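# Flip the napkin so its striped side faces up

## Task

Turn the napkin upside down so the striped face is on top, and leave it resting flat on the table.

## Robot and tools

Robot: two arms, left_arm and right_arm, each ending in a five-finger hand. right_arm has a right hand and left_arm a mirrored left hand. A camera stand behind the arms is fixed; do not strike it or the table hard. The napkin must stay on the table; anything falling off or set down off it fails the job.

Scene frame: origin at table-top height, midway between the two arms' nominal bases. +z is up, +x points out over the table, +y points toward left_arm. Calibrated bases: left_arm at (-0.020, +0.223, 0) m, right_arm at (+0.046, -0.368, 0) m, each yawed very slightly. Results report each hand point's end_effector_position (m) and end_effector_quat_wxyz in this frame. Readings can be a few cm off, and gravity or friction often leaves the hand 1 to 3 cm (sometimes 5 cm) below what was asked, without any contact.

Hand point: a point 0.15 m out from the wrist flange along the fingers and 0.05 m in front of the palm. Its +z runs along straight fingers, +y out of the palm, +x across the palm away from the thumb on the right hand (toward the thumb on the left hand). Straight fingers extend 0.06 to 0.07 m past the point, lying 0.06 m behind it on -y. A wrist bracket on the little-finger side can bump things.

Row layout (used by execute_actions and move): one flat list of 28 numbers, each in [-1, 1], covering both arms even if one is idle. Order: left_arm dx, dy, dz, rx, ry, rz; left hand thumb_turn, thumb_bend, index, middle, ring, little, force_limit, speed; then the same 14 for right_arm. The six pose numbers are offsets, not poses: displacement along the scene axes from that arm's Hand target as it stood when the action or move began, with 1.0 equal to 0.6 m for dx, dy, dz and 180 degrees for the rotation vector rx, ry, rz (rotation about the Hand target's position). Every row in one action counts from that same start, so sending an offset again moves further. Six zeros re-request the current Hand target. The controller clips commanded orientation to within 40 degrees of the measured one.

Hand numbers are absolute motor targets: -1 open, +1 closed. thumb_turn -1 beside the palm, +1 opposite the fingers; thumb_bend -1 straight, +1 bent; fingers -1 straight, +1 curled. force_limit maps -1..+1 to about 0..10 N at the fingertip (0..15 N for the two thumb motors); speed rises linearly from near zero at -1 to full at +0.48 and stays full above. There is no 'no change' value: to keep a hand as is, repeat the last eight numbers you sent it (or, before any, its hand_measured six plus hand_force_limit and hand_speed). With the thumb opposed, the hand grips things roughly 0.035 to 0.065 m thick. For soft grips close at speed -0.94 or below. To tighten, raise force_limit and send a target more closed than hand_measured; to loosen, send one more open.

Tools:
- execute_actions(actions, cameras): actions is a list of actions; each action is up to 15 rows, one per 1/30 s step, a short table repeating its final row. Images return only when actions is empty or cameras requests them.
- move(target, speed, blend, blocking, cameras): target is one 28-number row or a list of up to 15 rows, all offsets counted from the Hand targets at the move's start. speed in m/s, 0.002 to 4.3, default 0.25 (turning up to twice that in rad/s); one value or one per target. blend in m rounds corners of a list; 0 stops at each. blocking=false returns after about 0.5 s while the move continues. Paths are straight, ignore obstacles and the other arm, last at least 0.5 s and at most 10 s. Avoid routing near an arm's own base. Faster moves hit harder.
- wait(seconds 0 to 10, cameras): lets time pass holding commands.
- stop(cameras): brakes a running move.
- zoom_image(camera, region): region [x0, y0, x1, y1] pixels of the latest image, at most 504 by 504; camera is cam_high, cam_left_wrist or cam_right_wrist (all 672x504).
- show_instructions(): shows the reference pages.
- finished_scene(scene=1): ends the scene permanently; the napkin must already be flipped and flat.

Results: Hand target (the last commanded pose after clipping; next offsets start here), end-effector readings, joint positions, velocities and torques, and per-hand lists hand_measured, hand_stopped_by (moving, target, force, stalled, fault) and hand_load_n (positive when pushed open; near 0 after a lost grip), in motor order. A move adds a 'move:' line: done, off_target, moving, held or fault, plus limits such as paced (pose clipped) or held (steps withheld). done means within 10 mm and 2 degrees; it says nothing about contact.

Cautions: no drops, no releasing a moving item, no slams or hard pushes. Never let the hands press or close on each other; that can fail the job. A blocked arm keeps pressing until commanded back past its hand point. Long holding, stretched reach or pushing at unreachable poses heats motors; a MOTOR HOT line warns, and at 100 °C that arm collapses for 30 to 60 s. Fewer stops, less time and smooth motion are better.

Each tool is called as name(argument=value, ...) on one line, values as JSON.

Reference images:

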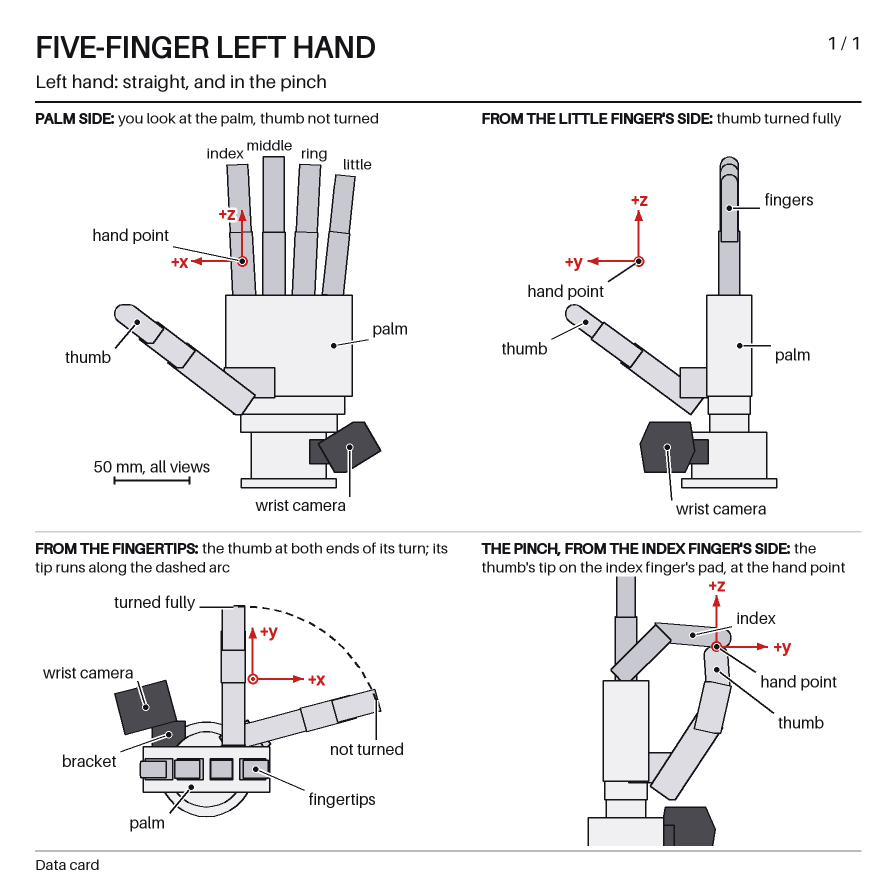

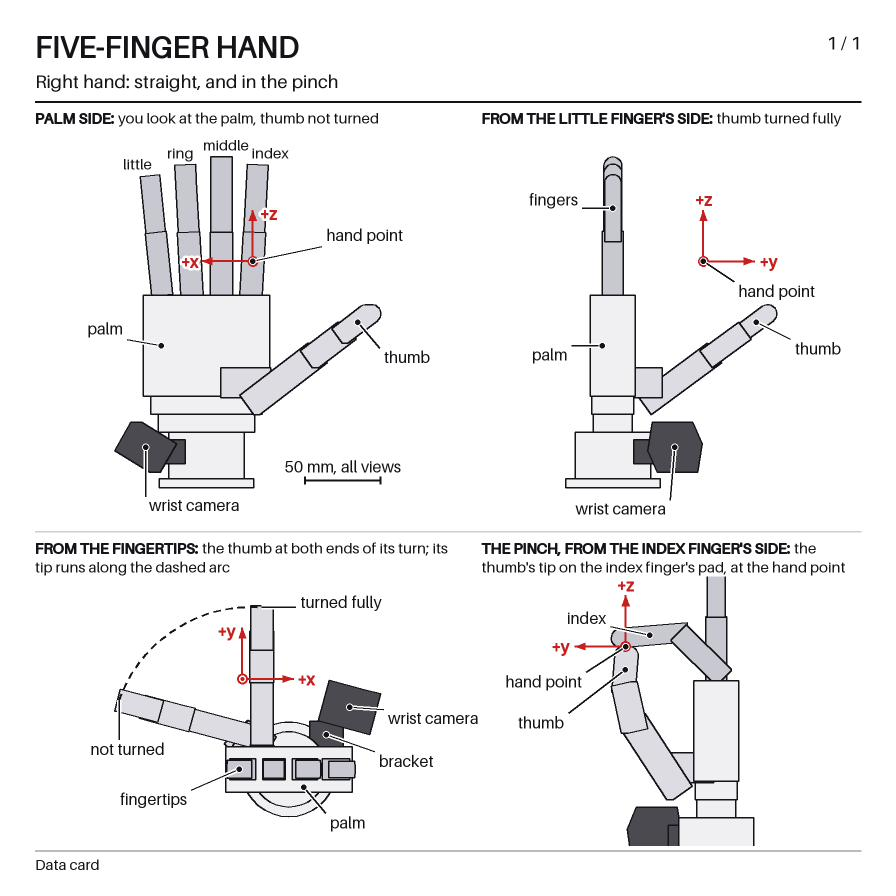

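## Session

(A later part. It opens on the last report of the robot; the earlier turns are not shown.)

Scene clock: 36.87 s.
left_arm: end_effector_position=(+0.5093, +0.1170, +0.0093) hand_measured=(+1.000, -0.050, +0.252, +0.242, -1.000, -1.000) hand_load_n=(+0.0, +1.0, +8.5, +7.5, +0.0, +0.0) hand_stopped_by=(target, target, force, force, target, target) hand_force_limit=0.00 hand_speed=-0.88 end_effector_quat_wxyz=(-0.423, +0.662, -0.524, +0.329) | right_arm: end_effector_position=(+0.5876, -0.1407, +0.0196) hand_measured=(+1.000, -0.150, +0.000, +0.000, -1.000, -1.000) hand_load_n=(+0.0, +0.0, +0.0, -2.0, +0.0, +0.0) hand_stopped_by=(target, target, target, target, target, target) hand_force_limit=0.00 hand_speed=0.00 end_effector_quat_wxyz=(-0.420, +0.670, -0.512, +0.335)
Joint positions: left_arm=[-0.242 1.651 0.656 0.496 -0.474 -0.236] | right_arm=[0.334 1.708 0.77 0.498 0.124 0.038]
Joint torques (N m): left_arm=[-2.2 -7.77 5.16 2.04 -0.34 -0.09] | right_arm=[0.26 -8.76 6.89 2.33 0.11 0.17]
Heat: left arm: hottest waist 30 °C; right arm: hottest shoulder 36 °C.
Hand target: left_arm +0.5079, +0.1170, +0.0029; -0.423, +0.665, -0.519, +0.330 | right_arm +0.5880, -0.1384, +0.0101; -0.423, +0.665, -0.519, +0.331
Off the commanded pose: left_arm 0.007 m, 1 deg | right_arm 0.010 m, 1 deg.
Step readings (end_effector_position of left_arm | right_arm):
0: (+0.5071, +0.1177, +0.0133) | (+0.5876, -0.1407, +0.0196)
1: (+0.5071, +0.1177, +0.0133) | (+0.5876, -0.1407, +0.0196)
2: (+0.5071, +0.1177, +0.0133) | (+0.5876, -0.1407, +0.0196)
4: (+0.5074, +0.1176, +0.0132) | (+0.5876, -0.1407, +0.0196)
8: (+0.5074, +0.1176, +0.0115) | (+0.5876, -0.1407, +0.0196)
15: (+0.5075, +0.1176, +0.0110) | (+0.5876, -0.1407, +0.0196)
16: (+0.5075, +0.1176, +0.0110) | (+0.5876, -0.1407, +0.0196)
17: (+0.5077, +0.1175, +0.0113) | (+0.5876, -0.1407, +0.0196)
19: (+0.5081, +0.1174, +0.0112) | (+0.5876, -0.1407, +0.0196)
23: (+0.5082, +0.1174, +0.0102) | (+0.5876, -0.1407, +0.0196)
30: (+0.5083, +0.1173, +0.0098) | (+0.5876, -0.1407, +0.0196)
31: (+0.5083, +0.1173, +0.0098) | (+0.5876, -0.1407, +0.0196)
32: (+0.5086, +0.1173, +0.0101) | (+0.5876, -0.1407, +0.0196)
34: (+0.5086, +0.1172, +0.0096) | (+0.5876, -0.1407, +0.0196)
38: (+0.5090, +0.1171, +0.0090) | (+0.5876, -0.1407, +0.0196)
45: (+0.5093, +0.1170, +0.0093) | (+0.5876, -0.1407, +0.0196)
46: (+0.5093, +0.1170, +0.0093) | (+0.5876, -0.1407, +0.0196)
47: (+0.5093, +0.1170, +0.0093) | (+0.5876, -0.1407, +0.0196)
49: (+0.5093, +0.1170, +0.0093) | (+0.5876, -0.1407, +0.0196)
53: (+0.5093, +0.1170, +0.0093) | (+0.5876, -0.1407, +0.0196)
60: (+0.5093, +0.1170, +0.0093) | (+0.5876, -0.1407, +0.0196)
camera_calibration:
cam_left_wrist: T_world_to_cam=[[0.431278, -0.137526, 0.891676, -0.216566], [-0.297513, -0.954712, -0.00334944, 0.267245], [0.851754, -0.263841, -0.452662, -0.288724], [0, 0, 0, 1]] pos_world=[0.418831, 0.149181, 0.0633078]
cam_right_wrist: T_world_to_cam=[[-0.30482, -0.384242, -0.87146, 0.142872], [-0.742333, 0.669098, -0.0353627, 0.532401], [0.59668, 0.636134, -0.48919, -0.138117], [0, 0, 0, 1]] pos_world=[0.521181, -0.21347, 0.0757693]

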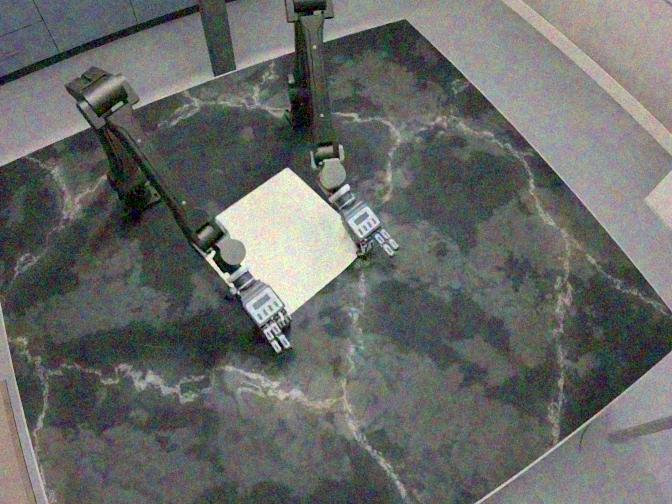

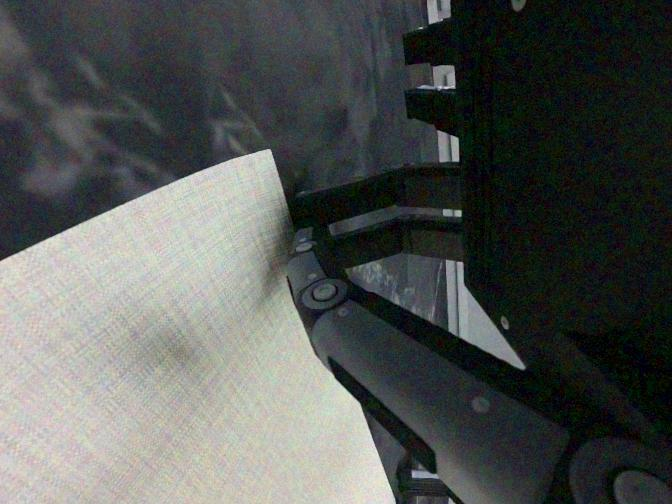

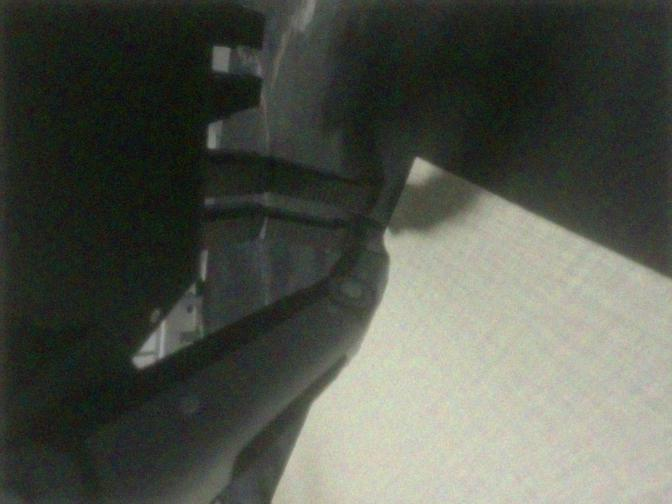

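move(target=[0, 0, 0.12, 0, 0, 0, 1, -0.05, 0.6, 0.6, -1, -1, 0, -0.88, 0, 0, 0, 0, 0, 0, 1, -0.15, 0, 0, -1, -1, 0, 0], speed=0.06, cameras=["all"])

Scene clock: 39.53 s.
left_arm: end_effector_position=(+0.4887, +0.1231, +0.0478) hand_measured=(+1.000, -0.050, +0.252, +0.242, -1.000, -1.000) hand_load_n=(-0.5, +1.5, +8.5, +7.5, +0.0, +0.0) hand_stopped_by=(target, target, force, force, target, target) hand_force_limit=0.00 hand_speed=-0.88 end_effector_quat_wxyz=(-0.415, +0.667, -0.536, +0.309) | right_arm: end_effector_position=(+0.5876, -0.1407, +0.0196) hand_measured=(+1.000, -0.150, +0.000, +0.000, -1.000, -1.000) hand_load_n=(+0.0, +0.0, +0.0, -2.0, +0.0, +0.0) hand_stopped_by=(target, target, target, target, target, target) hand_force_limit=0.00 hand_speed=0.00 end_effector_quat_wxyz=(-0.420, +0.670, -0.512, +0.335)
Joint positions: left_arm=[-0.242 1.488 0.656 0.282 -0.474 -0.236] | right_arm=[0.334 1.708 0.77 0.498 0.124 0.038]
Joint torques (N m): left_arm=[-2.14 -8.94 10.52 0.83 -0.35 -0.08] | right_arm=[0.21 -8.76 6.9 2.32 0.11 0.18]
Heat: left arm: hottest waist 30 °C; right arm: hottest shoulder 36 °C.
Hand target: left_arm +0.5079, +0.1170, +0.0749; -0.423, +0.665, -0.519, +0.330 | right_arm +0.5880, -0.1384, +0.0101; -0.423, +0.665, -0.519, +0.331
Off the commanded pose: left_arm 0.034 m, 3 deg | right_arm 0.010 m, 1 deg.
move: off_target (left_arm)
camera_calibration:
cam_left_wrist: T_world_to_cam=[[0.474024, -0.150222, 0.867603, -0.25928], [-0.297692, -0.954658, -0.00264815, 0.267142], [0.828662, -0.257023, -0.497251, -0.239634], [0, 0, 0, 1]] pos_world=[0.401007, 0.154488, 0.106501]
cam_right_wrist: T_world_to_cam=[[-0.30482, -0.384242, -0.87146, 0.142872], [-0.742333, 0.669098, -0.0353627, 0.532401], [0.59668, 0.636134, -0.48919, -0.138117], [0, 0, 0, 1]] pos_world=[0.521181, -0.21347, 0.0757693]

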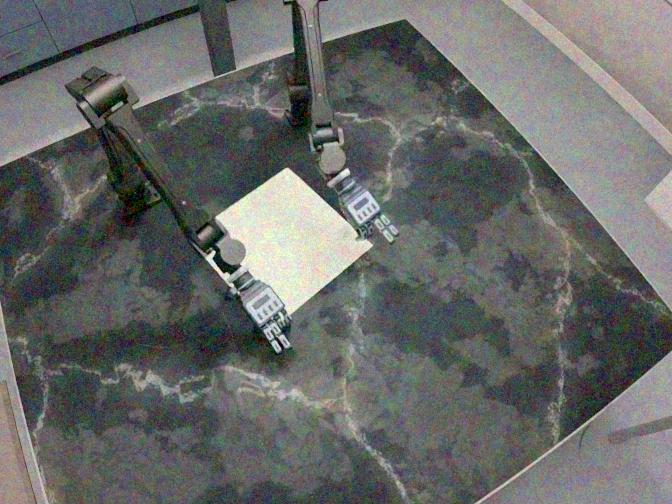

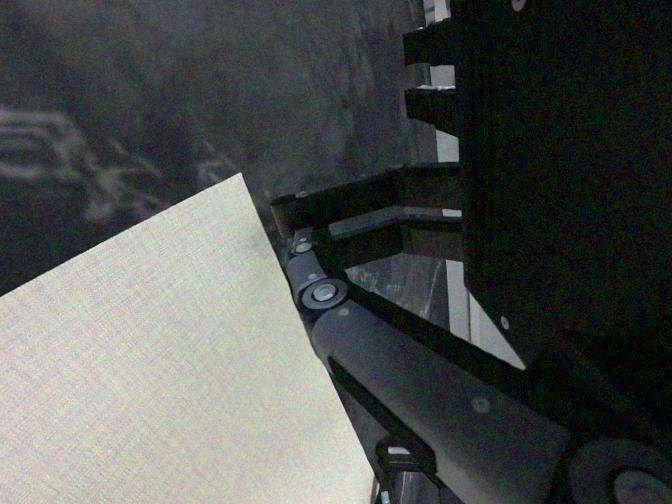

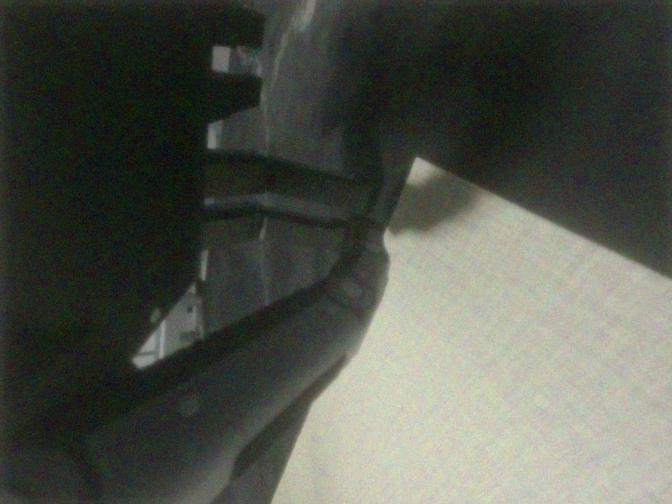

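move(target=[[-0.028, 0.0025, -0.05, 0.0094, -0.0377, 0, 1, -0.1, -0.1, -0.1, -1, -1, 0, -0.5, 0, 0, 0, 0, 0, 0, 1, -0.15, 0, 0, -1, -1, 0, 0], [-0.028, 0.0025, -0.1, 0.0094, -0.0377, 0, 1, -0.1, -0.1, -0.1, -1, -1, 0, -0.5, 0, 0, 0, 0, 0, 0, 1, -0.15, 0, 0, -1, -1, 0, 0]], speed=0.06, cameras=["all"])

zoom_image(camera="cam_left_wrist", region=[180, 120, 380, 320])

Scene clock: 44.93 s.
left_arm: end_effector_position=(+0.4923, +0.1249, +0.0164) hand_measured=(+1.000, -0.100, -0.100, -0.100, -1.000, -1.000) hand_load_n=(+0.0, +0.0, +0.0, +0.0, +0.0, +0.0) hand_stopped_by=(target, target, target, target, target, target) hand_force_limit=0.00 hand_speed=-0.50 end_effector_quat_wxyz=(-0.459, +0.646, -0.493, +0.359) | right_arm: end_effector_position=(+0.5876, -0.1407, +0.0196) hand_measured=(+1.000, -0.150, +0.000, +0.000, -1.000, -1.000) hand_load_n=(+0.0, +0.0, +0.0, -2.0, -0.5, +0.0) hand_stopped_by=(target, target, target, target, target, target) hand_force_limit=0.00 hand_speed=0.00 end_effector_quat_wxyz=(-0.420, +0.670, -0.512, +0.335)
Joint positions: left_arm=[-0.259 1.647 0.552 0.715 -0.527 -0.21] | right_arm=[0.334 1.708 0.77 0.498 0.124 0.038]
Joint torques (N m): left_arm=[-2.61 -7.24 4.86 2.14 -0.4 0.09] | right_arm=[0.26 -8.64 6.87 2.35 0.1 0.18]
Heat: left arm: hottest shoulder 31 °C; right arm: hottest shoulder 35 °C.
Hand target: left_arm +0.4911, +0.1185, +0.0149; -0.463, +0.638, -0.498, +0.361 | right_arm +0.5880, -0.1384, +0.0101; -0.423, +0.665, -0.519, +0.331
Off the commanded pose: left_arm 0.007 m, 1 deg | right_arm 0.010 m, 1 deg.
move: done
camera_calibration:
cam_left_wrist: T_world_to_cam=[[0.330495, -0.139202, 0.933486, -0.165357], [-0.273597, -0.960725, -0.0463986, 0.259421], [0.903282, -0.240064, -0.3556, -0.298871], [0, 0, 0, 1]] pos_world=[0.395591, 0.154466, 0.0601161]
cam_right_wrist: T_world_to_cam=[[-0.30482, -0.384242, -0.87146, 0.142872], [-0.742333, 0.669098, -0.0353627, 0.532401], [0.59668, 0.636134, -0.48919, -0.138117], [0, 0, 0, 1]] pos_world=[0.521181, -0.21347, 0.0757693]

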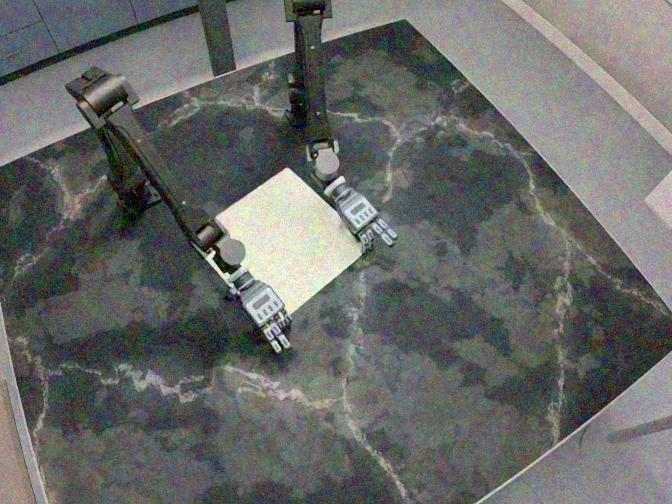

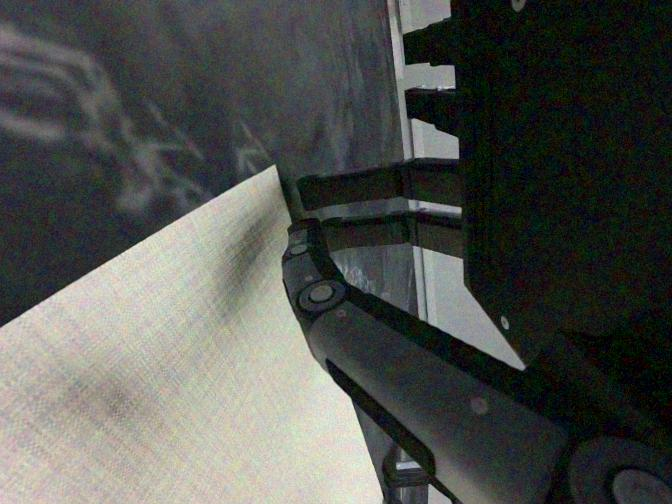

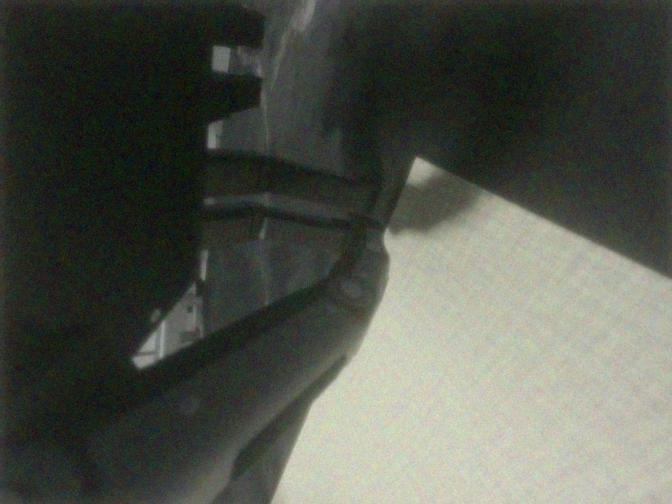

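Scaled by 2.520.

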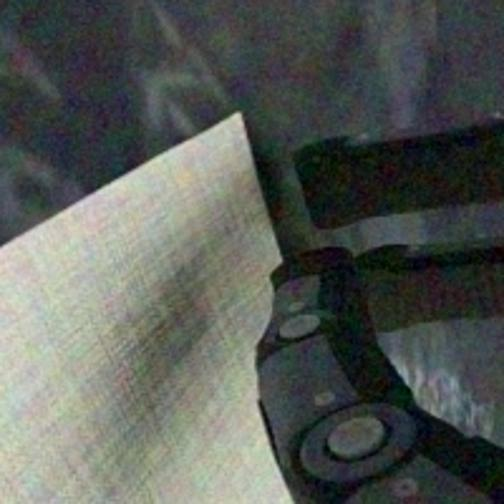

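execute_actions(actions=[[[0,0,-0.02,0,0,0,1,-0.1,-0.1,-0.1,-1,-1,0,-0.88,0,0,0,0,0,0,1,-0.15,0,0,-1,-1,0,0]],[[0,0,-0.01,0,0,0,1,-0.1,-0.1,-0.1,-1,-1,0,-0.88,0,0,0,0,0,0,1,-0.15,0,0,-1,-1,0,0]]], cameras=["cam_left_wrist"])

zoom_image(camera="cam_left_wrist", region=[180, 120, 380, 320])

Scene clock: 47.27 s.
left_arm: end_effector_position=(+0.4969, +0.1233, +0.0085) hand_measured=(+1.000, -0.100, -0.100, -0.100, -1.000, -1.000) hand_load_n=(+0.0, +0.0, +0.0, -1.0, +0.0, +0.0) hand_stopped_by=(target, target, target, target, target, target) hand_force_limit=0.00 hand_speed=-0.88 end_effector_quat_wxyz=(-0.464, +0.643, -0.487, +0.367) | right_arm: end_effector_position=(+0.5876, -0.1407, +0.0196) hand_measured=(+1.000, -0.150, +0.000, +0.000, -1.000, -1.000) hand_load_n=(+0.0, +0.0, +0.0, -2.0, +0.0, +0.0) hand_stopped_by=(target, target, target, target, target, target) hand_force_limit=0.00 hand_speed=0.00 end_effector_quat_wxyz=(-0.420, +0.670, -0.512, +0.335)
Joint positions: left_arm=[-0.26 1.698 0.552 0.792 -0.53 -0.207] | right_arm=[0.334 1.708 0.77 0.498 0.124 0.038]
Joint torques (N m): left_arm=[-2.67 -6.77 4.11 1.83 -0.22 0.05] | right_arm=[0.26 -8.7 6.9 2.35 0.11 0.17]
Heat: left arm: hottest shoulder 31 °C; right arm: hottest shoulder 35 °C.
Hand target: left_arm +0.4911, +0.1185, -0.0031; -0.463, +0.638, -0.498, +0.361 | right_arm +0.5880, -0.1384, +0.0101; -0.423, +0.665, -0.519, +0.331
Off the commanded pose: left_arm 0.014 m, 2 deg | right_arm 0.010 m, 1 deg.
Step readings (end_effector_position of left_arm | right_arm):
0: (+0.4923, +0.1249, +0.0164) | (+0.5876, -0.1407, +0.0196)
1: (+0.4923, +0.1249, +0.0164) | (+0.5876, -0.1407, +0.0196)
2: (+0.4928, +0.1247, +0.0167) | (+0.5876, -0.1407, +0.0196)
4: (+0.4939, +0.1244, +0.0156) | (+0.5876, -0.1407, +0.0196)
8: (+0.4939, +0.1238, +0.0091) | (+0.5876, -0.1407, +0.0196)
15: (+0.4944, +0.1238, +0.0085) | (+0.5876, -0.1407, +0.0196)
16: (+0.4946, +0.1237, +0.0088) | (+0.5876, -0.1407, +0.0196)
17: (+0.4947, +0.1237, +0.0084) | (+0.5876, -0.1407, +0.0196)
19: (+0.4954, +0.1238, +0.0082) | (+0.5876, -0.1407, +0.0196)
23: (+0.4963, +0.1235, +0.0080) | (+0.5876, -0.1407, +0.0196)
30: (+0.4967, +0.1234, +0.0082) | (+0.5876, -0.1407, +0.0196)
camera_calibration:
cam_left_wrist: T_world_to_cam=[[0.307605, -0.135299, 0.941846, -0.148908], [-0.272036, -0.961028, -0.0492086, 0.258143], [0.911798, -0.241079, -0.332423, -0.310553], [0, 0, 0, 1]] pos_world=[0.39919, 0.153068, 0.0497158]
Images, in order (width x height): cam_left_wrist 672x504.

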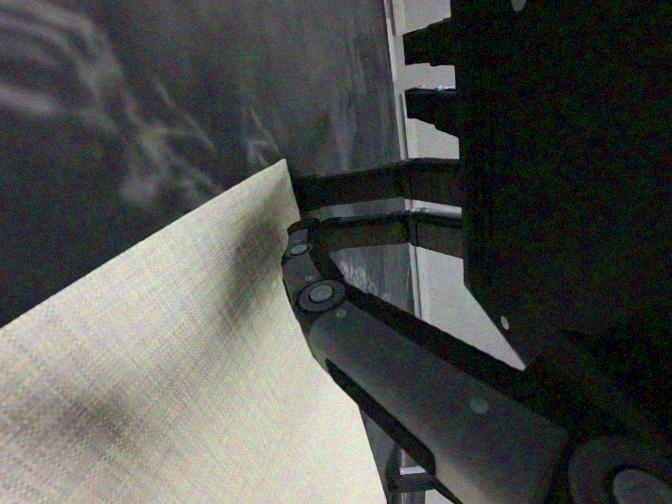

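Scaled by 2.520.

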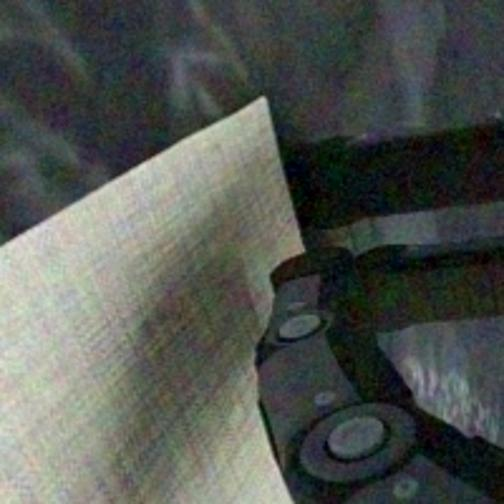

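execute_actions(actions=[[[0,0,-0.007,0,0,0,1,0.0,0.7,0.7,-1,-1,0.1,-0.86,0,0,0,0,0,0,1,-0.15,0,0,-1,-1,0,0]],[[0,0,-0.007,0,0,0,1,0.0,0.7,0.7,-1,-1,0.1,-0.86,0,0,0,0,0,0,1,-0.15,0,0,-1,-1,0,0]],[[0,0,0,0,0,0,1,0.0,0.7,0.7,-1,-1,0.1,-0.86,0,0,0,0,0,0,1,-0.15,0,0,-1,-1,0,0]],[[0,0,0,0,0,0,1,0.0,0.7,0.7,-1,-1,0.1,-0.86,0,0,0,0,0,0,1,-0.15,0,0,-1,-1,0,0]]], cameras=["cam_left_wrist"])

zoom_image(camera="cam_left_wrist", region=[180, 120, 380, 320])

Scene clock: 50.00 s.
left_arm: end_effector_position=(+0.5015, +0.1245, +0.0090) hand_measured=(+1.000, +0.000, +0.248, +0.234, -1.000, -1.000) hand_load_n=(-0.5, +1.0, +7.0, +7.5, +0.0, +0.0) hand_stopped_by=(target, target, force, force, target, target) hand_force_limit=0.10 hand_speed=-0.86 end_effector_quat_wxyz=(-0.469, +0.641, -0.477, +0.375) | right_arm: end_effector_position=(+0.5876, -0.1407, +0.0196) hand_measured=(+1.000, -0.150, +0.000, +0.000, -1.000, -1.000) hand_load_n=(+0.0, +0.0, +0.0, -2.0, +0.0, +0.0) hand_stopped_by=(target, target, target, target, target, target) hand_force_limit=0.00 hand_speed=0.00 end_effector_quat_wxyz=(-0.420, +0.670, -0.512, +0.335)
Joint positions: left_arm=[-0.257 1.72 0.553 0.838 -0.535 -0.207] | right_arm=[0.334 1.708 0.77 0.498 0.124 0.038]
Joint torques (N m): left_arm=[-2.55 -6.42 3.84 1.28 -0.2 0.05] | right_arm=[0.21 -8.76 6.89 2.33 0.11 0.18]
Heat: left arm: hottest waist 30 °C; right arm: hottest shoulder 35 °C.
Hand target: left_arm +0.4911, +0.1185, -0.0115; -0.463, +0.638, -0.498, +0.361 | right_arm +0.5880, -0.1384, +0.0101; -0.423, +0.665, -0.519, +0.331
Off the commanded pose: left_arm 0.024 m, 3 deg | right_arm 0.010 m, 1 deg.
Step readings (end_effector_position of left_arm | right_arm):
0: (+0.4969, +0.1233, +0.0085) | (+0.5876, -0.1407, +0.0196)
1: (+0.4969, +0.1233, +0.0085) | (+0.5876, -0.1407, +0.0196)
2: (+0.4968, +0.1234, +0.0078) | (+0.5876, -0.1407, +0.0196)
4: (+0.4983, +0.1237, +0.0086) | (+0.5876, -0.1407, +0.0196)
8: (+0.4996, +0.1245, +0.0087) | (+0.5876, -0.1407, +0.0196)
15: (+0.5002, +0.1243, +0.0097) | (+0.5876, -0.1407, +0.0196)
16: (+0.5002, +0.1243, +0.0097) | (+0.5876, -0.1407, +0.0196)
17: (+0.5004, +0.1242, +0.0101) | (+0.5876, -0.1407, +0.0196)
19: (+0.5006, +0.1242, +0.0092) | (+0.5876, -0.1407, +0.0196)
23: (+0.5013, +0.1246, +0.0091) | (+0.5876, -0.1407, +0.0196)
30: (+0.5015, +0.1245, +0.0090) | (+0.5876, -0.1407, +0.0196)
31: (+0.5015, +0.1245, +0.0090) | (+0.5876, -0.1407, +0.0196)
32: (+0.5015, +0.1245, +0.0090) | (+0.5876, -0.1407, +0.0196)
34: (+0.5015, +0.1245, +0.0090) | (+0.5876, -0.1407, +0.0196)
38: (+0.5015, +0.1245, +0.0090) | (+0.5876, -0.1407, +0.0196)
45: (+0.5015, +0.1245, +0.0090) | (+0.5876, -0.1407, +0.0196)
46: (+0.5015, +0.1245, +0.0090) | (+0.5876, -0.1407, +0.0196)
47: (+0.5015, +0.1245, +0.0090) | (+0.5876, -0.1407, +0.0196)
49: (+0.5015, +0.1245, +0.0090) | (+0.5876, -0.1407, +0.0196)
53: (+0.5015, +0.1245, +0.0090) | (+0.5876, -0.1407, +0.0196)
60: (+0.5015, +0.1245, +0.0090) | (+0.5876, -0.1407, +0.0196)
camera_calibration:
cam_left_wrist: T_world_to_cam=[[0.284598, -0.127203, 0.95017, -0.140059], [-0.263701, -0.963309, -0.049977, 0.256567], [0.921665, -0.236337, -0.307699, -0.320053], [0, 0, 0, 1]] pos_world=[0.402499, 0.153697, 0.0474227]
Images, in order (width x height): cam_left_wrist 672x504.

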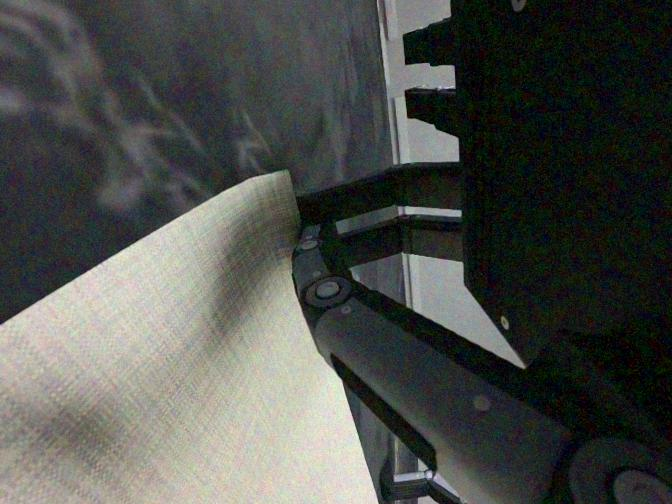

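Scaled by 2.520.

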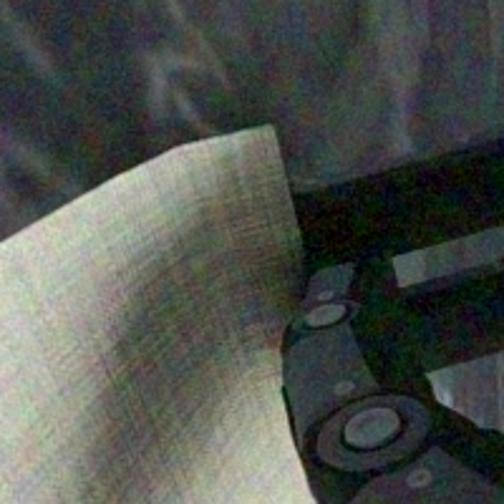

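move(target=[0, 0, 0.12, 0, 0, 0, 1, 0.0, 0.7, 0.7, -1, -1, 0.1, -0.86, 0, 0, 0, 0, 0, 0, 1, -0.15, 0, 0, -1, -1, 0, 0], speed=0.06, cameras=["cam_high", "cam_left_wrist"])

Scene clock: 52.53 s.
left_arm: end_effector_position=(+0.4843, +0.1281, +0.0460) hand_measured=(+1.000, +0.000, +0.248, +0.234, -1.000, -1.000) hand_load_n=(-0.5, +1.0, +7.0, +7.0, +0.0, +0.0) hand_stopped_by=(target, target, force, force, target, target) hand_force_limit=0.10 hand_speed=-0.86 end_effector_quat_wxyz=(-0.458, +0.647, -0.498, +0.351) | right_arm: end_effector_position=(+0.5876, -0.1407, +0.0196) hand_measured=(+1.000, -0.150, +0.000, +0.000, -1.000, -1.000) hand_load_n=(+0.0, +0.0, +0.0, -2.0, +0.0, +0.0) hand_stopped_by=(target, target, target, target, target, target) hand_force_limit=0.00 hand_speed=0.00 end_effector_quat_wxyz=(-0.420, +0.670, -0.512, +0.335)
Joint positions: left_arm=[-0.259 1.525 0.552 0.577 -0.53 -0.207] | right_arm=[0.334 1.708 0.77 0.498 0.124 0.038]
Joint torques (N m): left_arm=[-2.67 -8.7 7.71 0.9 -0.27 0.05] | right_arm=[0.26 -8.64 6.9 2.29 0.11 0.18]
Heat: left arm: hottest shoulder 31 °C; right arm: hottest shoulder 35 °C.
Hand target: left_arm +0.4911, +0.1185, +0.0605; -0.463, +0.638, -0.498, +0.361 | right_arm +0.5880, -0.1384, +0.0101; -0.423, +0.665, -0.519, +0.331
Off the commanded pose: left_arm 0.019 m, 2 deg | right_arm 0.010 m, 1 deg.
move: off_target (left_arm)
camera_calibration:
cam_left_wrist: T_world_to_cam=[[0.344722, -0.146433, 0.927213, -0.195534], [-0.272528, -0.960826, -0.0504206, 0.261443], [0.898274, -0.23531, -0.371125, -0.27791], [0, 0, 0, 1]] pos_world=[0.388294, 0.157173, 0.0913446]
Images, in order (width x height): cam_high 672x504, cam_left_wrist 672x504.

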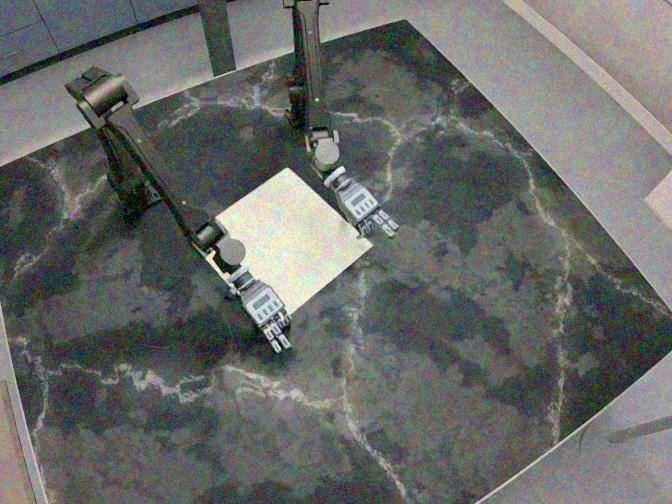

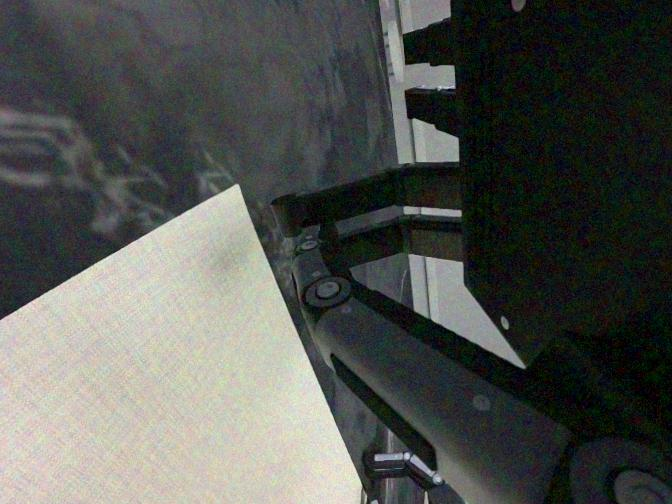

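zoom_image(camera="cam_left_wrist", region=[240, 160, 400, 320])

Scaled by 3.150.

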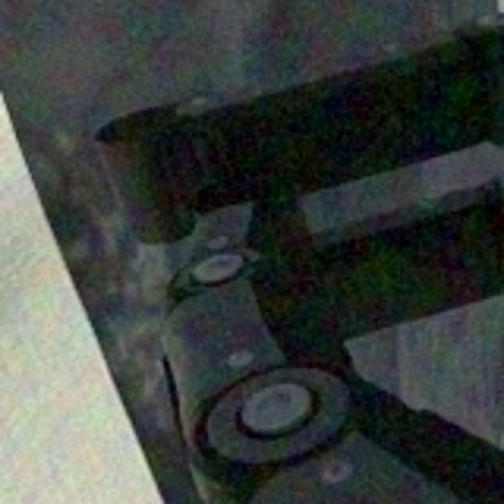

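move(target=[[-0.008, 0.0, -0.0, 0.0161, -0.0647, 0, 1, 0.0, -0.1, -0.1, -1, -1, 0, -0.3, 0, 0, 0, 0, 0, 0, 1, -0.15, 0, 0, -1, -1, 0, 0], [-0.008, 0.0, -0.06, 0.0161, -0.0647, 0, 1, 0.0, -0.1, -0.1, -1, -1, 0, -0.3, 0, 0, 0, 0, 0, 0, 1, -0.15, 0, 0, -1, -1, 0, 0]], speed=0.06, cameras=["cam_high", "cam_left_wrist"])

zoom_image(camera="cam_left_wrist", region=[200, 120, 400, 320])

Scene clock: 59.57 s.
left_arm: end_effector_position=(+0.4899, +0.1250, +0.0262) hand_measured=(+1.000, +0.000, -0.100, -0.100, -1.000, -1.000) hand_load_n=(+0.0, +0.0, +0.0, +0.0, +0.0, +0.0) hand_stopped_by=(target, target, target, target, target, target) hand_force_limit=0.00 hand_speed=-0.30 end_effector_quat_wxyz=(-0.525, +0.594, -0.453, +0.409) | right_arm: end_effector_position=(+0.5876, -0.1407, +0.0196) hand_measured=(+1.000, -0.150, +0.000, +0.000, -1.000, -1.000) hand_load_n=(+0.0, +0.0, +0.0, -2.0, +0.0, +0.0) hand_stopped_by=(target, target, target, target, target, target) hand_force_limit=0.00 hand_speed=0.00 end_effector_quat_wxyz=(-0.420, +0.670, -0.512, +0.335)
Joint positions: left_arm=[-0.294 1.781 0.478 1.164 -0.592 -0.089] | right_arm=[0.334 1.708 0.77 0.498 0.124 0.038]
Joint torques (N m): left_arm=[-2.73 -7.36 3.18 2.17 -0.28 0.08] | right_arm=[0.26 -8.7 6.9 2.32 0.1 0.17]
Heat: left arm: hottest shoulder 31 °C; right arm: hottest shoulder 35 °C.
Hand target: left_arm +0.4863, +0.1185, +0.0245; -0.527, +0.586, -0.458, +0.411 | right_arm +0.5880, -0.1384, +0.0101; -0.423, +0.665, -0.519, +0.331
Off the commanded pose: left_arm 0.008 m, 1 deg | right_arm 0.010 m, 1 deg.
move: done
camera_calibration:
cam_left_wrist: T_world_to_cam=[[0.134212, -0.190384, 0.972492, -0.0721588], [-0.252482, -0.955553, -0.152223, 0.251085], [0.958248, -0.225106, -0.176316, -0.32668], [0, 0, 0, 1]] pos_world=[0.386119, 0.152649, 0.0507961]
Images, in order (width x height): cam_high 672x504, cam_left_wrist 672x504.

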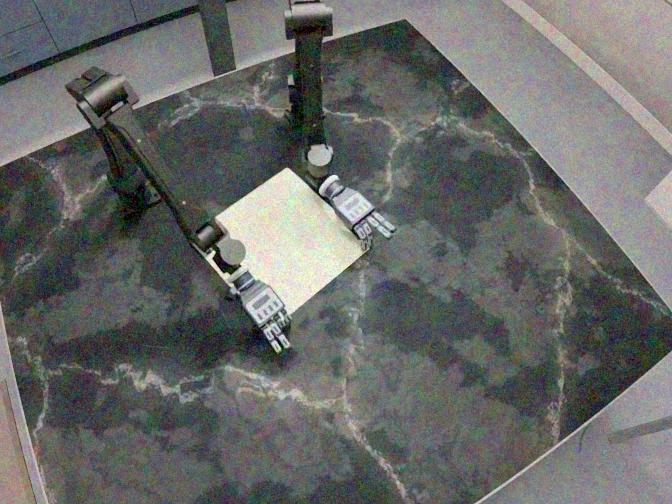

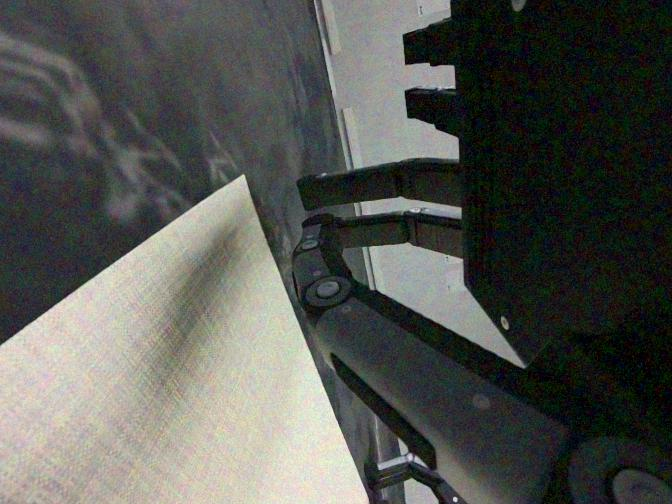

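Scaled by 2.520.

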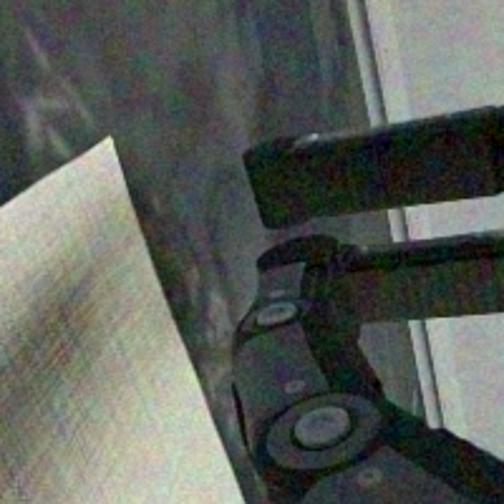

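move(target=[0, 0.0, -0.05, 0, 0, 0, 1, 0.0, -0.1, -0.1, -1, -1, 0, -0.3, 0, 0, 0, 0, 0, 0, 1, -0.15, 0, 0, -1, -1, 0, 0], speed=0.04, cameras=["cam_left_wrist"])

zoom_image(camera="cam_left_wrist", region=[200, 120, 400, 320])

Scene clock: 61.87 s.
left_arm: end_effector_position=(+0.4887, +0.1251, +0.0038) hand_measured=(+1.000, +0.000, -0.100, -0.100, -1.000, -1.000) hand_load_n=(+0.0, +0.0, +0.0, -0.5, -0.5, +0.0) hand_stopped_by=(target, target, target, target, target, target) hand_force_limit=0.00 hand_speed=-0.30 end_effector_quat_wxyz=(-0.529, +0.592, -0.445, +0.414) | right_arm: end_effector_position=(+0.5876, -0.1407, +0.0196) hand_measured=(+1.000, -0.150, +0.000, +0.000, -1.000, -1.000) hand_load_n=(+0.0, +0.0, +0.0, -2.0, +0.0, -0.5) hand_stopped_by=(target, target, target, target, target, target) hand_force_limit=0.00 hand_speed=0.00 end_effector_quat_wxyz=(-0.420, +0.670, -0.512, +0.335)
Joint positions: left_arm=[-0.299 1.893 0.479 1.295 -0.602 -0.087] | right_arm=[0.334 1.708 0.77 0.498 0.124 0.038]
Joint torques (N m): left_arm=[-2.61 -7 3.04 1.68 -0.17 0.07] | right_arm=[0.32 -8.76 6.9 2.33 0.11 0.17]
Heat: left arm: hottest shoulder 31 °C; right arm: hottest shoulder 35 °C.
Hand target: left_arm +0.4863, +0.1185, -0.0055; -0.527, +0.586, -0.458, +0.411 | right_arm +0.5880, -0.1384, +0.0101; -0.423, +0.665, -0.519, +0.331
Off the commanded pose: left_arm 0.012 m, 2 deg | right_arm 0.010 m, 1 deg.
move: off_target (left_arm)
camera_calibration:
cam_left_wrist: T_world_to_cam=[[0.11695, -0.185893, 0.975585, -0.0423006], [-0.243902, -0.957618, -0.153232, 0.24351], [0.962723, -0.220027, -0.157333, -0.33247], [0, 0, 0, 1]] pos_world=[0.384416, 0.152174, 0.026273]
Images, in order (width x height): cam_left_wrist 672x504.

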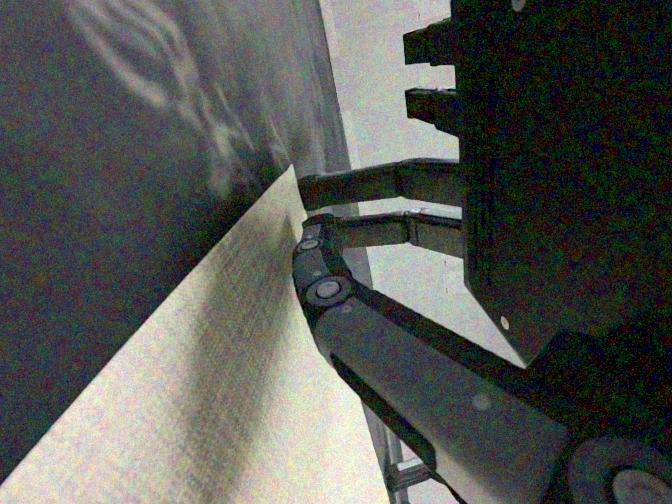

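Scaled by 2.520.

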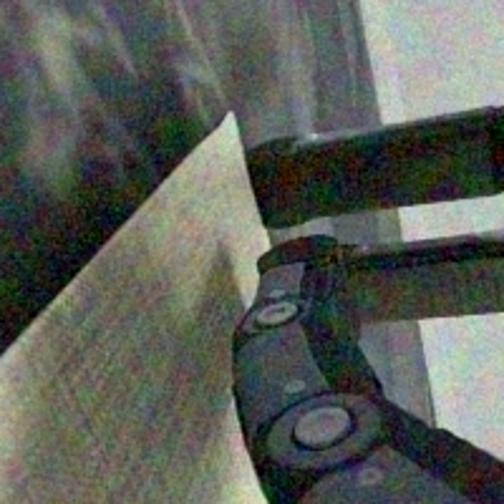

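execute_actions(actions=[[[0,0,-0.006,0,0,0,1,0.0,-0.1,-0.1,-1,-1,0.1,-0.86,0,0,0,0,0,0,1,-0.15,0,0,-1,-1,0,0]],[[0,0,-0.004,0,0,0,1,0.0,0.7,0.7,-1,-1,0.1,-0.86,0,0,0,0,0,0,1,-0.15,0,0,-1,-1,0,0]],[[0,0,0,0,0,0,1,0.0,0.7,0.7,-1,-1,0.1,-0.86,0,0,0,0,0,0,1,-0.15,0,0,-1,-1,0,0]],[[0,0,0,0,0,0,1,0.0,0.7,0.7,-1,-1,0.1,-0.86,0,0,0,0,0,0,1,-0.15,0,0,-1,-1,0,0]]], cameras=["cam_high", "cam_left_wrist"])

zoom_image(camera="cam_left_wrist", region=[200, 120, 400, 320])

Scene clock: 64.73 s.
left_arm: end_effector_position=(+0.4935, +0.1263, +0.0091) hand_measured=(+1.000, +0.000, +0.246, +0.232, -1.000, -1.000) hand_load_n=(+0.0, +1.0, +7.0, +8.0, +0.0, +0.0) hand_stopped_by=(target, target, force, force, target, target) hand_force_limit=0.10 hand_speed=-0.86 end_effector_quat_wxyz=(-0.534, +0.589, -0.433, +0.425) | right_arm: end_effector_position=(+0.5876, -0.1407, +0.0196) hand_measured=(+1.000, -0.150, +0.000, +0.000, -1.000, -1.000) hand_load_n=(+0.0, +0.0, +0.0, -2.0, +0.0, +0.0) hand_stopped_by=(target, target, target, target, target, target) hand_force_limit=0.00 hand_speed=0.00 end_effector_quat_wxyz=(-0.420, +0.670, -0.512, +0.335)
Joint positions: left_arm=[-0.294 1.908 0.486 1.339 -0.604 -0.086] | right_arm=[0.334 1.708 0.77 0.498 0.124 0.038]
Joint torques (N m): left_arm=[-2.61 -6.53 2.59 0.84 -0.1 0.06] | right_arm=[0.21 -8.7 6.89 2.33 0.1 0.18]
Heat: left arm: hottest waist 30 °C; right arm: hottest shoulder 35 °C.
Hand target: left_arm +0.4863, +0.1185, -0.0115; -0.527, +0.586, -0.458, +0.411 | right_arm +0.5880, -0.1384, +0.0101; -0.423, +0.665, -0.519, +0.331
Off the commanded pose: left_arm 0.023 m, 3 deg | right_arm 0.010 m, 1 deg.
Step readings (end_effector_position of left_arm | right_arm):
0: (+0.4887, +0.1251, +0.0038) | (+0.5876, -0.1407, +0.0196)
1: (+0.4887, +0.1251, +0.0038) | (+0.5876, -0.1407, +0.0196)
2: (+0.4887, +0.1251, +0.0034) | (+0.5876, -0.1407, +0.0196)
4: (+0.4888, +0.1254, +0.0034) | (+0.5876, -0.1407, +0.0196)
8: (+0.4890, +0.1254, +0.0034) | (+0.5876, -0.1407, +0.0196)
15: (+0.4889, +0.1254, +0.0030) | (+0.5876, -0.1407, +0.0196)
16: (+0.4890, +0.1253, +0.0034) | (+0.5876, -0.1407, +0.0196)
17: (+0.4890, +0.1253, +0.0034) | (+0.5876, -0.1407, +0.0196)
19: (+0.4892, +0.1258, +0.0030) | (+0.5876, -0.1407, +0.0196)
23: (+0.4905, +0.1262, +0.0050) | (+0.5876, -0.1407, +0.0196)
30: (+0.4913, +0.1271, +0.0069) | (+0.5876, -0.1407, +0.0196)
31: (+0.4913, +0.1271, +0.0069) | (+0.5876, -0.1407, +0.0196)
32: (+0.4919, +0.1268, +0.0074) | (+0.5876, -0.1407, +0.0196)
34: (+0.4920, +0.1268, +0.0078) | (+0.5876, -0.1407, +0.0196)
38: (+0.4927, +0.1265, +0.0082) | (+0.5876, -0.1407, +0.0196)
45: (+0.4935, +0.1263, +0.0091) | (+0.5876, -0.1407, +0.0196)
46: (+0.4935, +0.1263, +0.0091) | (+0.5876, -0.1407, +0.0196)
47: (+0.4935, +0.1263, +0.0091) | (+0.5876, -0.1407, +0.0196)
49: (+0.4935, +0.1263, +0.0091) | (+0.5876, -0.1407, +0.0196)
53: (+0.4935, +0.1263, +0.0091) | (+0.5876, -0.1407, +0.0196)
60: (+0.4935, +0.1263, +0.0091) | (+0.5876, -0.1407, +0.0196)
camera_calibration:
cam_left_wrist: T_world_to_cam=[[0.085804, -0.175295, 0.98077, -0.0337742], [-0.233165, -0.960596, -0.151291, 0.241721], [0.968644, -0.215699, -0.123296, -0.339691], [0, 0, 0, 1]] pos_world=[0.388298, 0.153005, 0.0278126]
Images, in order (width x height): cam_high 672x504, cam_left_wrist 672x504.

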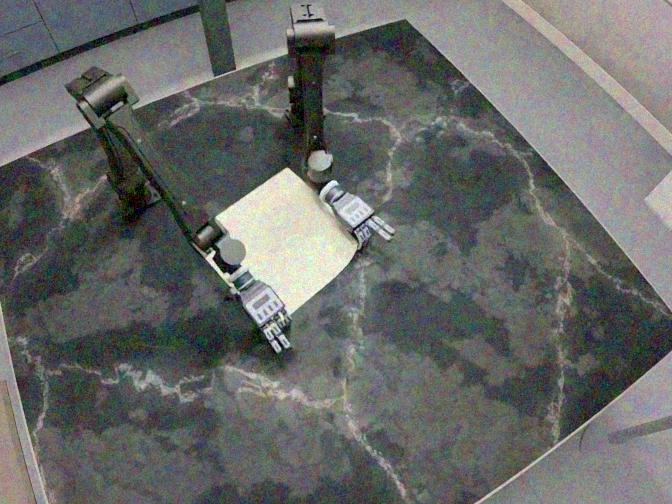

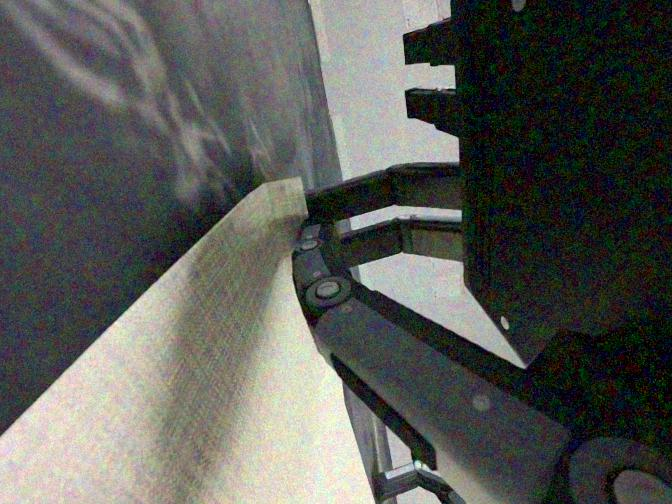

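Scaled by 2.520.

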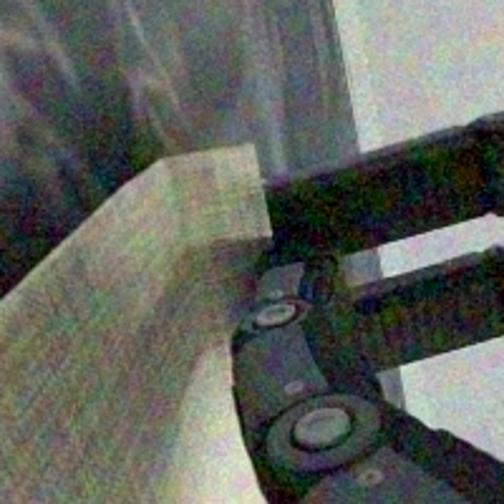

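move(target=[0, 0, 0.12, 0, 0, 0, 1, 0.0, 0.7, 0.7, -1, -1, 0.1, -0.86, 0, 0, 0, 0, 0, 0, 1, -0.15, 0, 0, -1, -1, 0, 0], speed=0.05, cameras=["cam_high", "cam_left_wrist"])

Scene clock: 67.33 s.
left_arm: end_effector_position=(+0.4879, +0.1257, +0.0539) hand_measured=(+1.000, +0.000, +0.246, +0.232, -1.000, -1.000) hand_load_n=(+0.0, +1.0, +7.0, +6.5, +0.0, -0.5) hand_stopped_by=(target, target, force, force, target, target) hand_force_limit=0.10 hand_speed=-0.86 end_effector_quat_wxyz=(-0.526, +0.593, -0.453, +0.408) | right_arm: end_effector_position=(+0.5876, -0.1407, +0.0196) hand_measured=(+1.000, -0.150, +0.000, +0.000, -1.000, -1.000) hand_load_n=(+0.0, +0.0, +0.0, -2.0, +0.0, +0.0) hand_stopped_by=(target, target, target, target, target, target) hand_force_limit=0.00 hand_speed=0.00 end_effector_quat_wxyz=(-0.420, +0.670, -0.512, +0.335)
Joint positions: left_arm=[-0.296 1.666 0.473 1.054 -0.595 -0.086] | right_arm=[0.334 1.708 0.77 0.498 0.124 0.038]
Joint torques (N m): left_arm=[-2.61 -8.94 4.49 0.92 -0.14 0.05] | right_arm=[0.26 -8.7 6.89 2.33 0.11 0.18]
Heat: left arm: hottest shoulder 31 °C; right arm: hottest shoulder 35 °C.
Hand target: left_arm +0.4863, +0.1185, +0.0605; -0.527, +0.586, -0.458, +0.411 | right_arm +0.5880, -0.1384, +0.0101; -0.423, +0.665, -0.519, +0.331
Off the commanded pose: left_arm 0.010 m, 1 deg | right_arm 0.010 m, 1 deg.
move: done
camera_calibration:
cam_left_wrist: T_world_to_cam=[[0.135075, -0.193481, 0.971761, -0.098622], [-0.251471, -0.955331, -0.155255, 0.255107], [0.958393, -0.223399, -0.177696, -0.319961], [0, 0, 0, 1]] pos_world=[0.384122, 0.153151, 0.0785878]
Images, in order (width x height): cam_high 672x504, cam_left_wrist 672x504.

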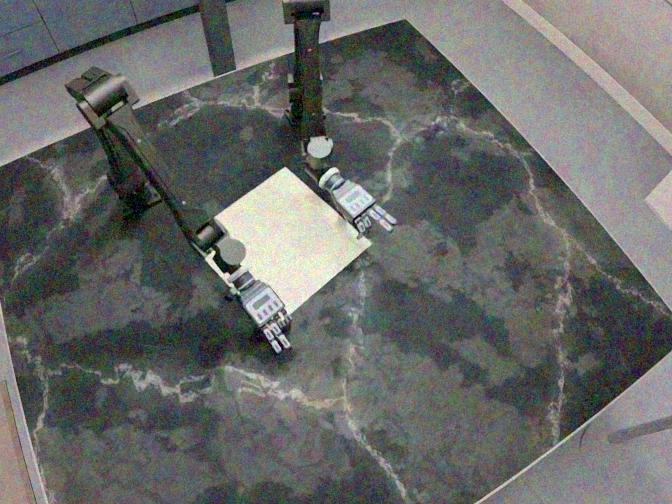

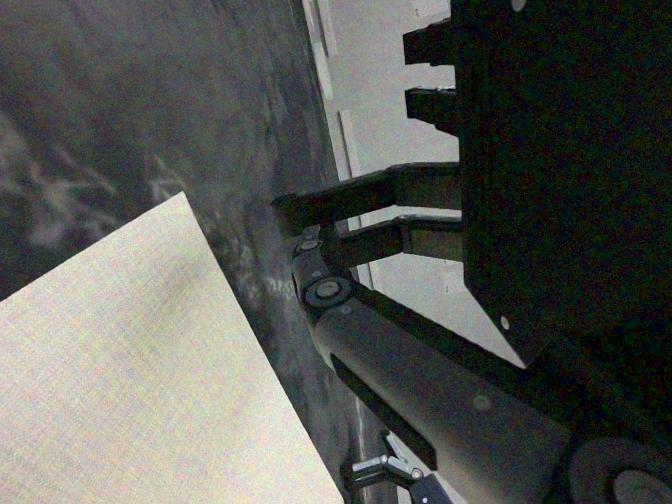

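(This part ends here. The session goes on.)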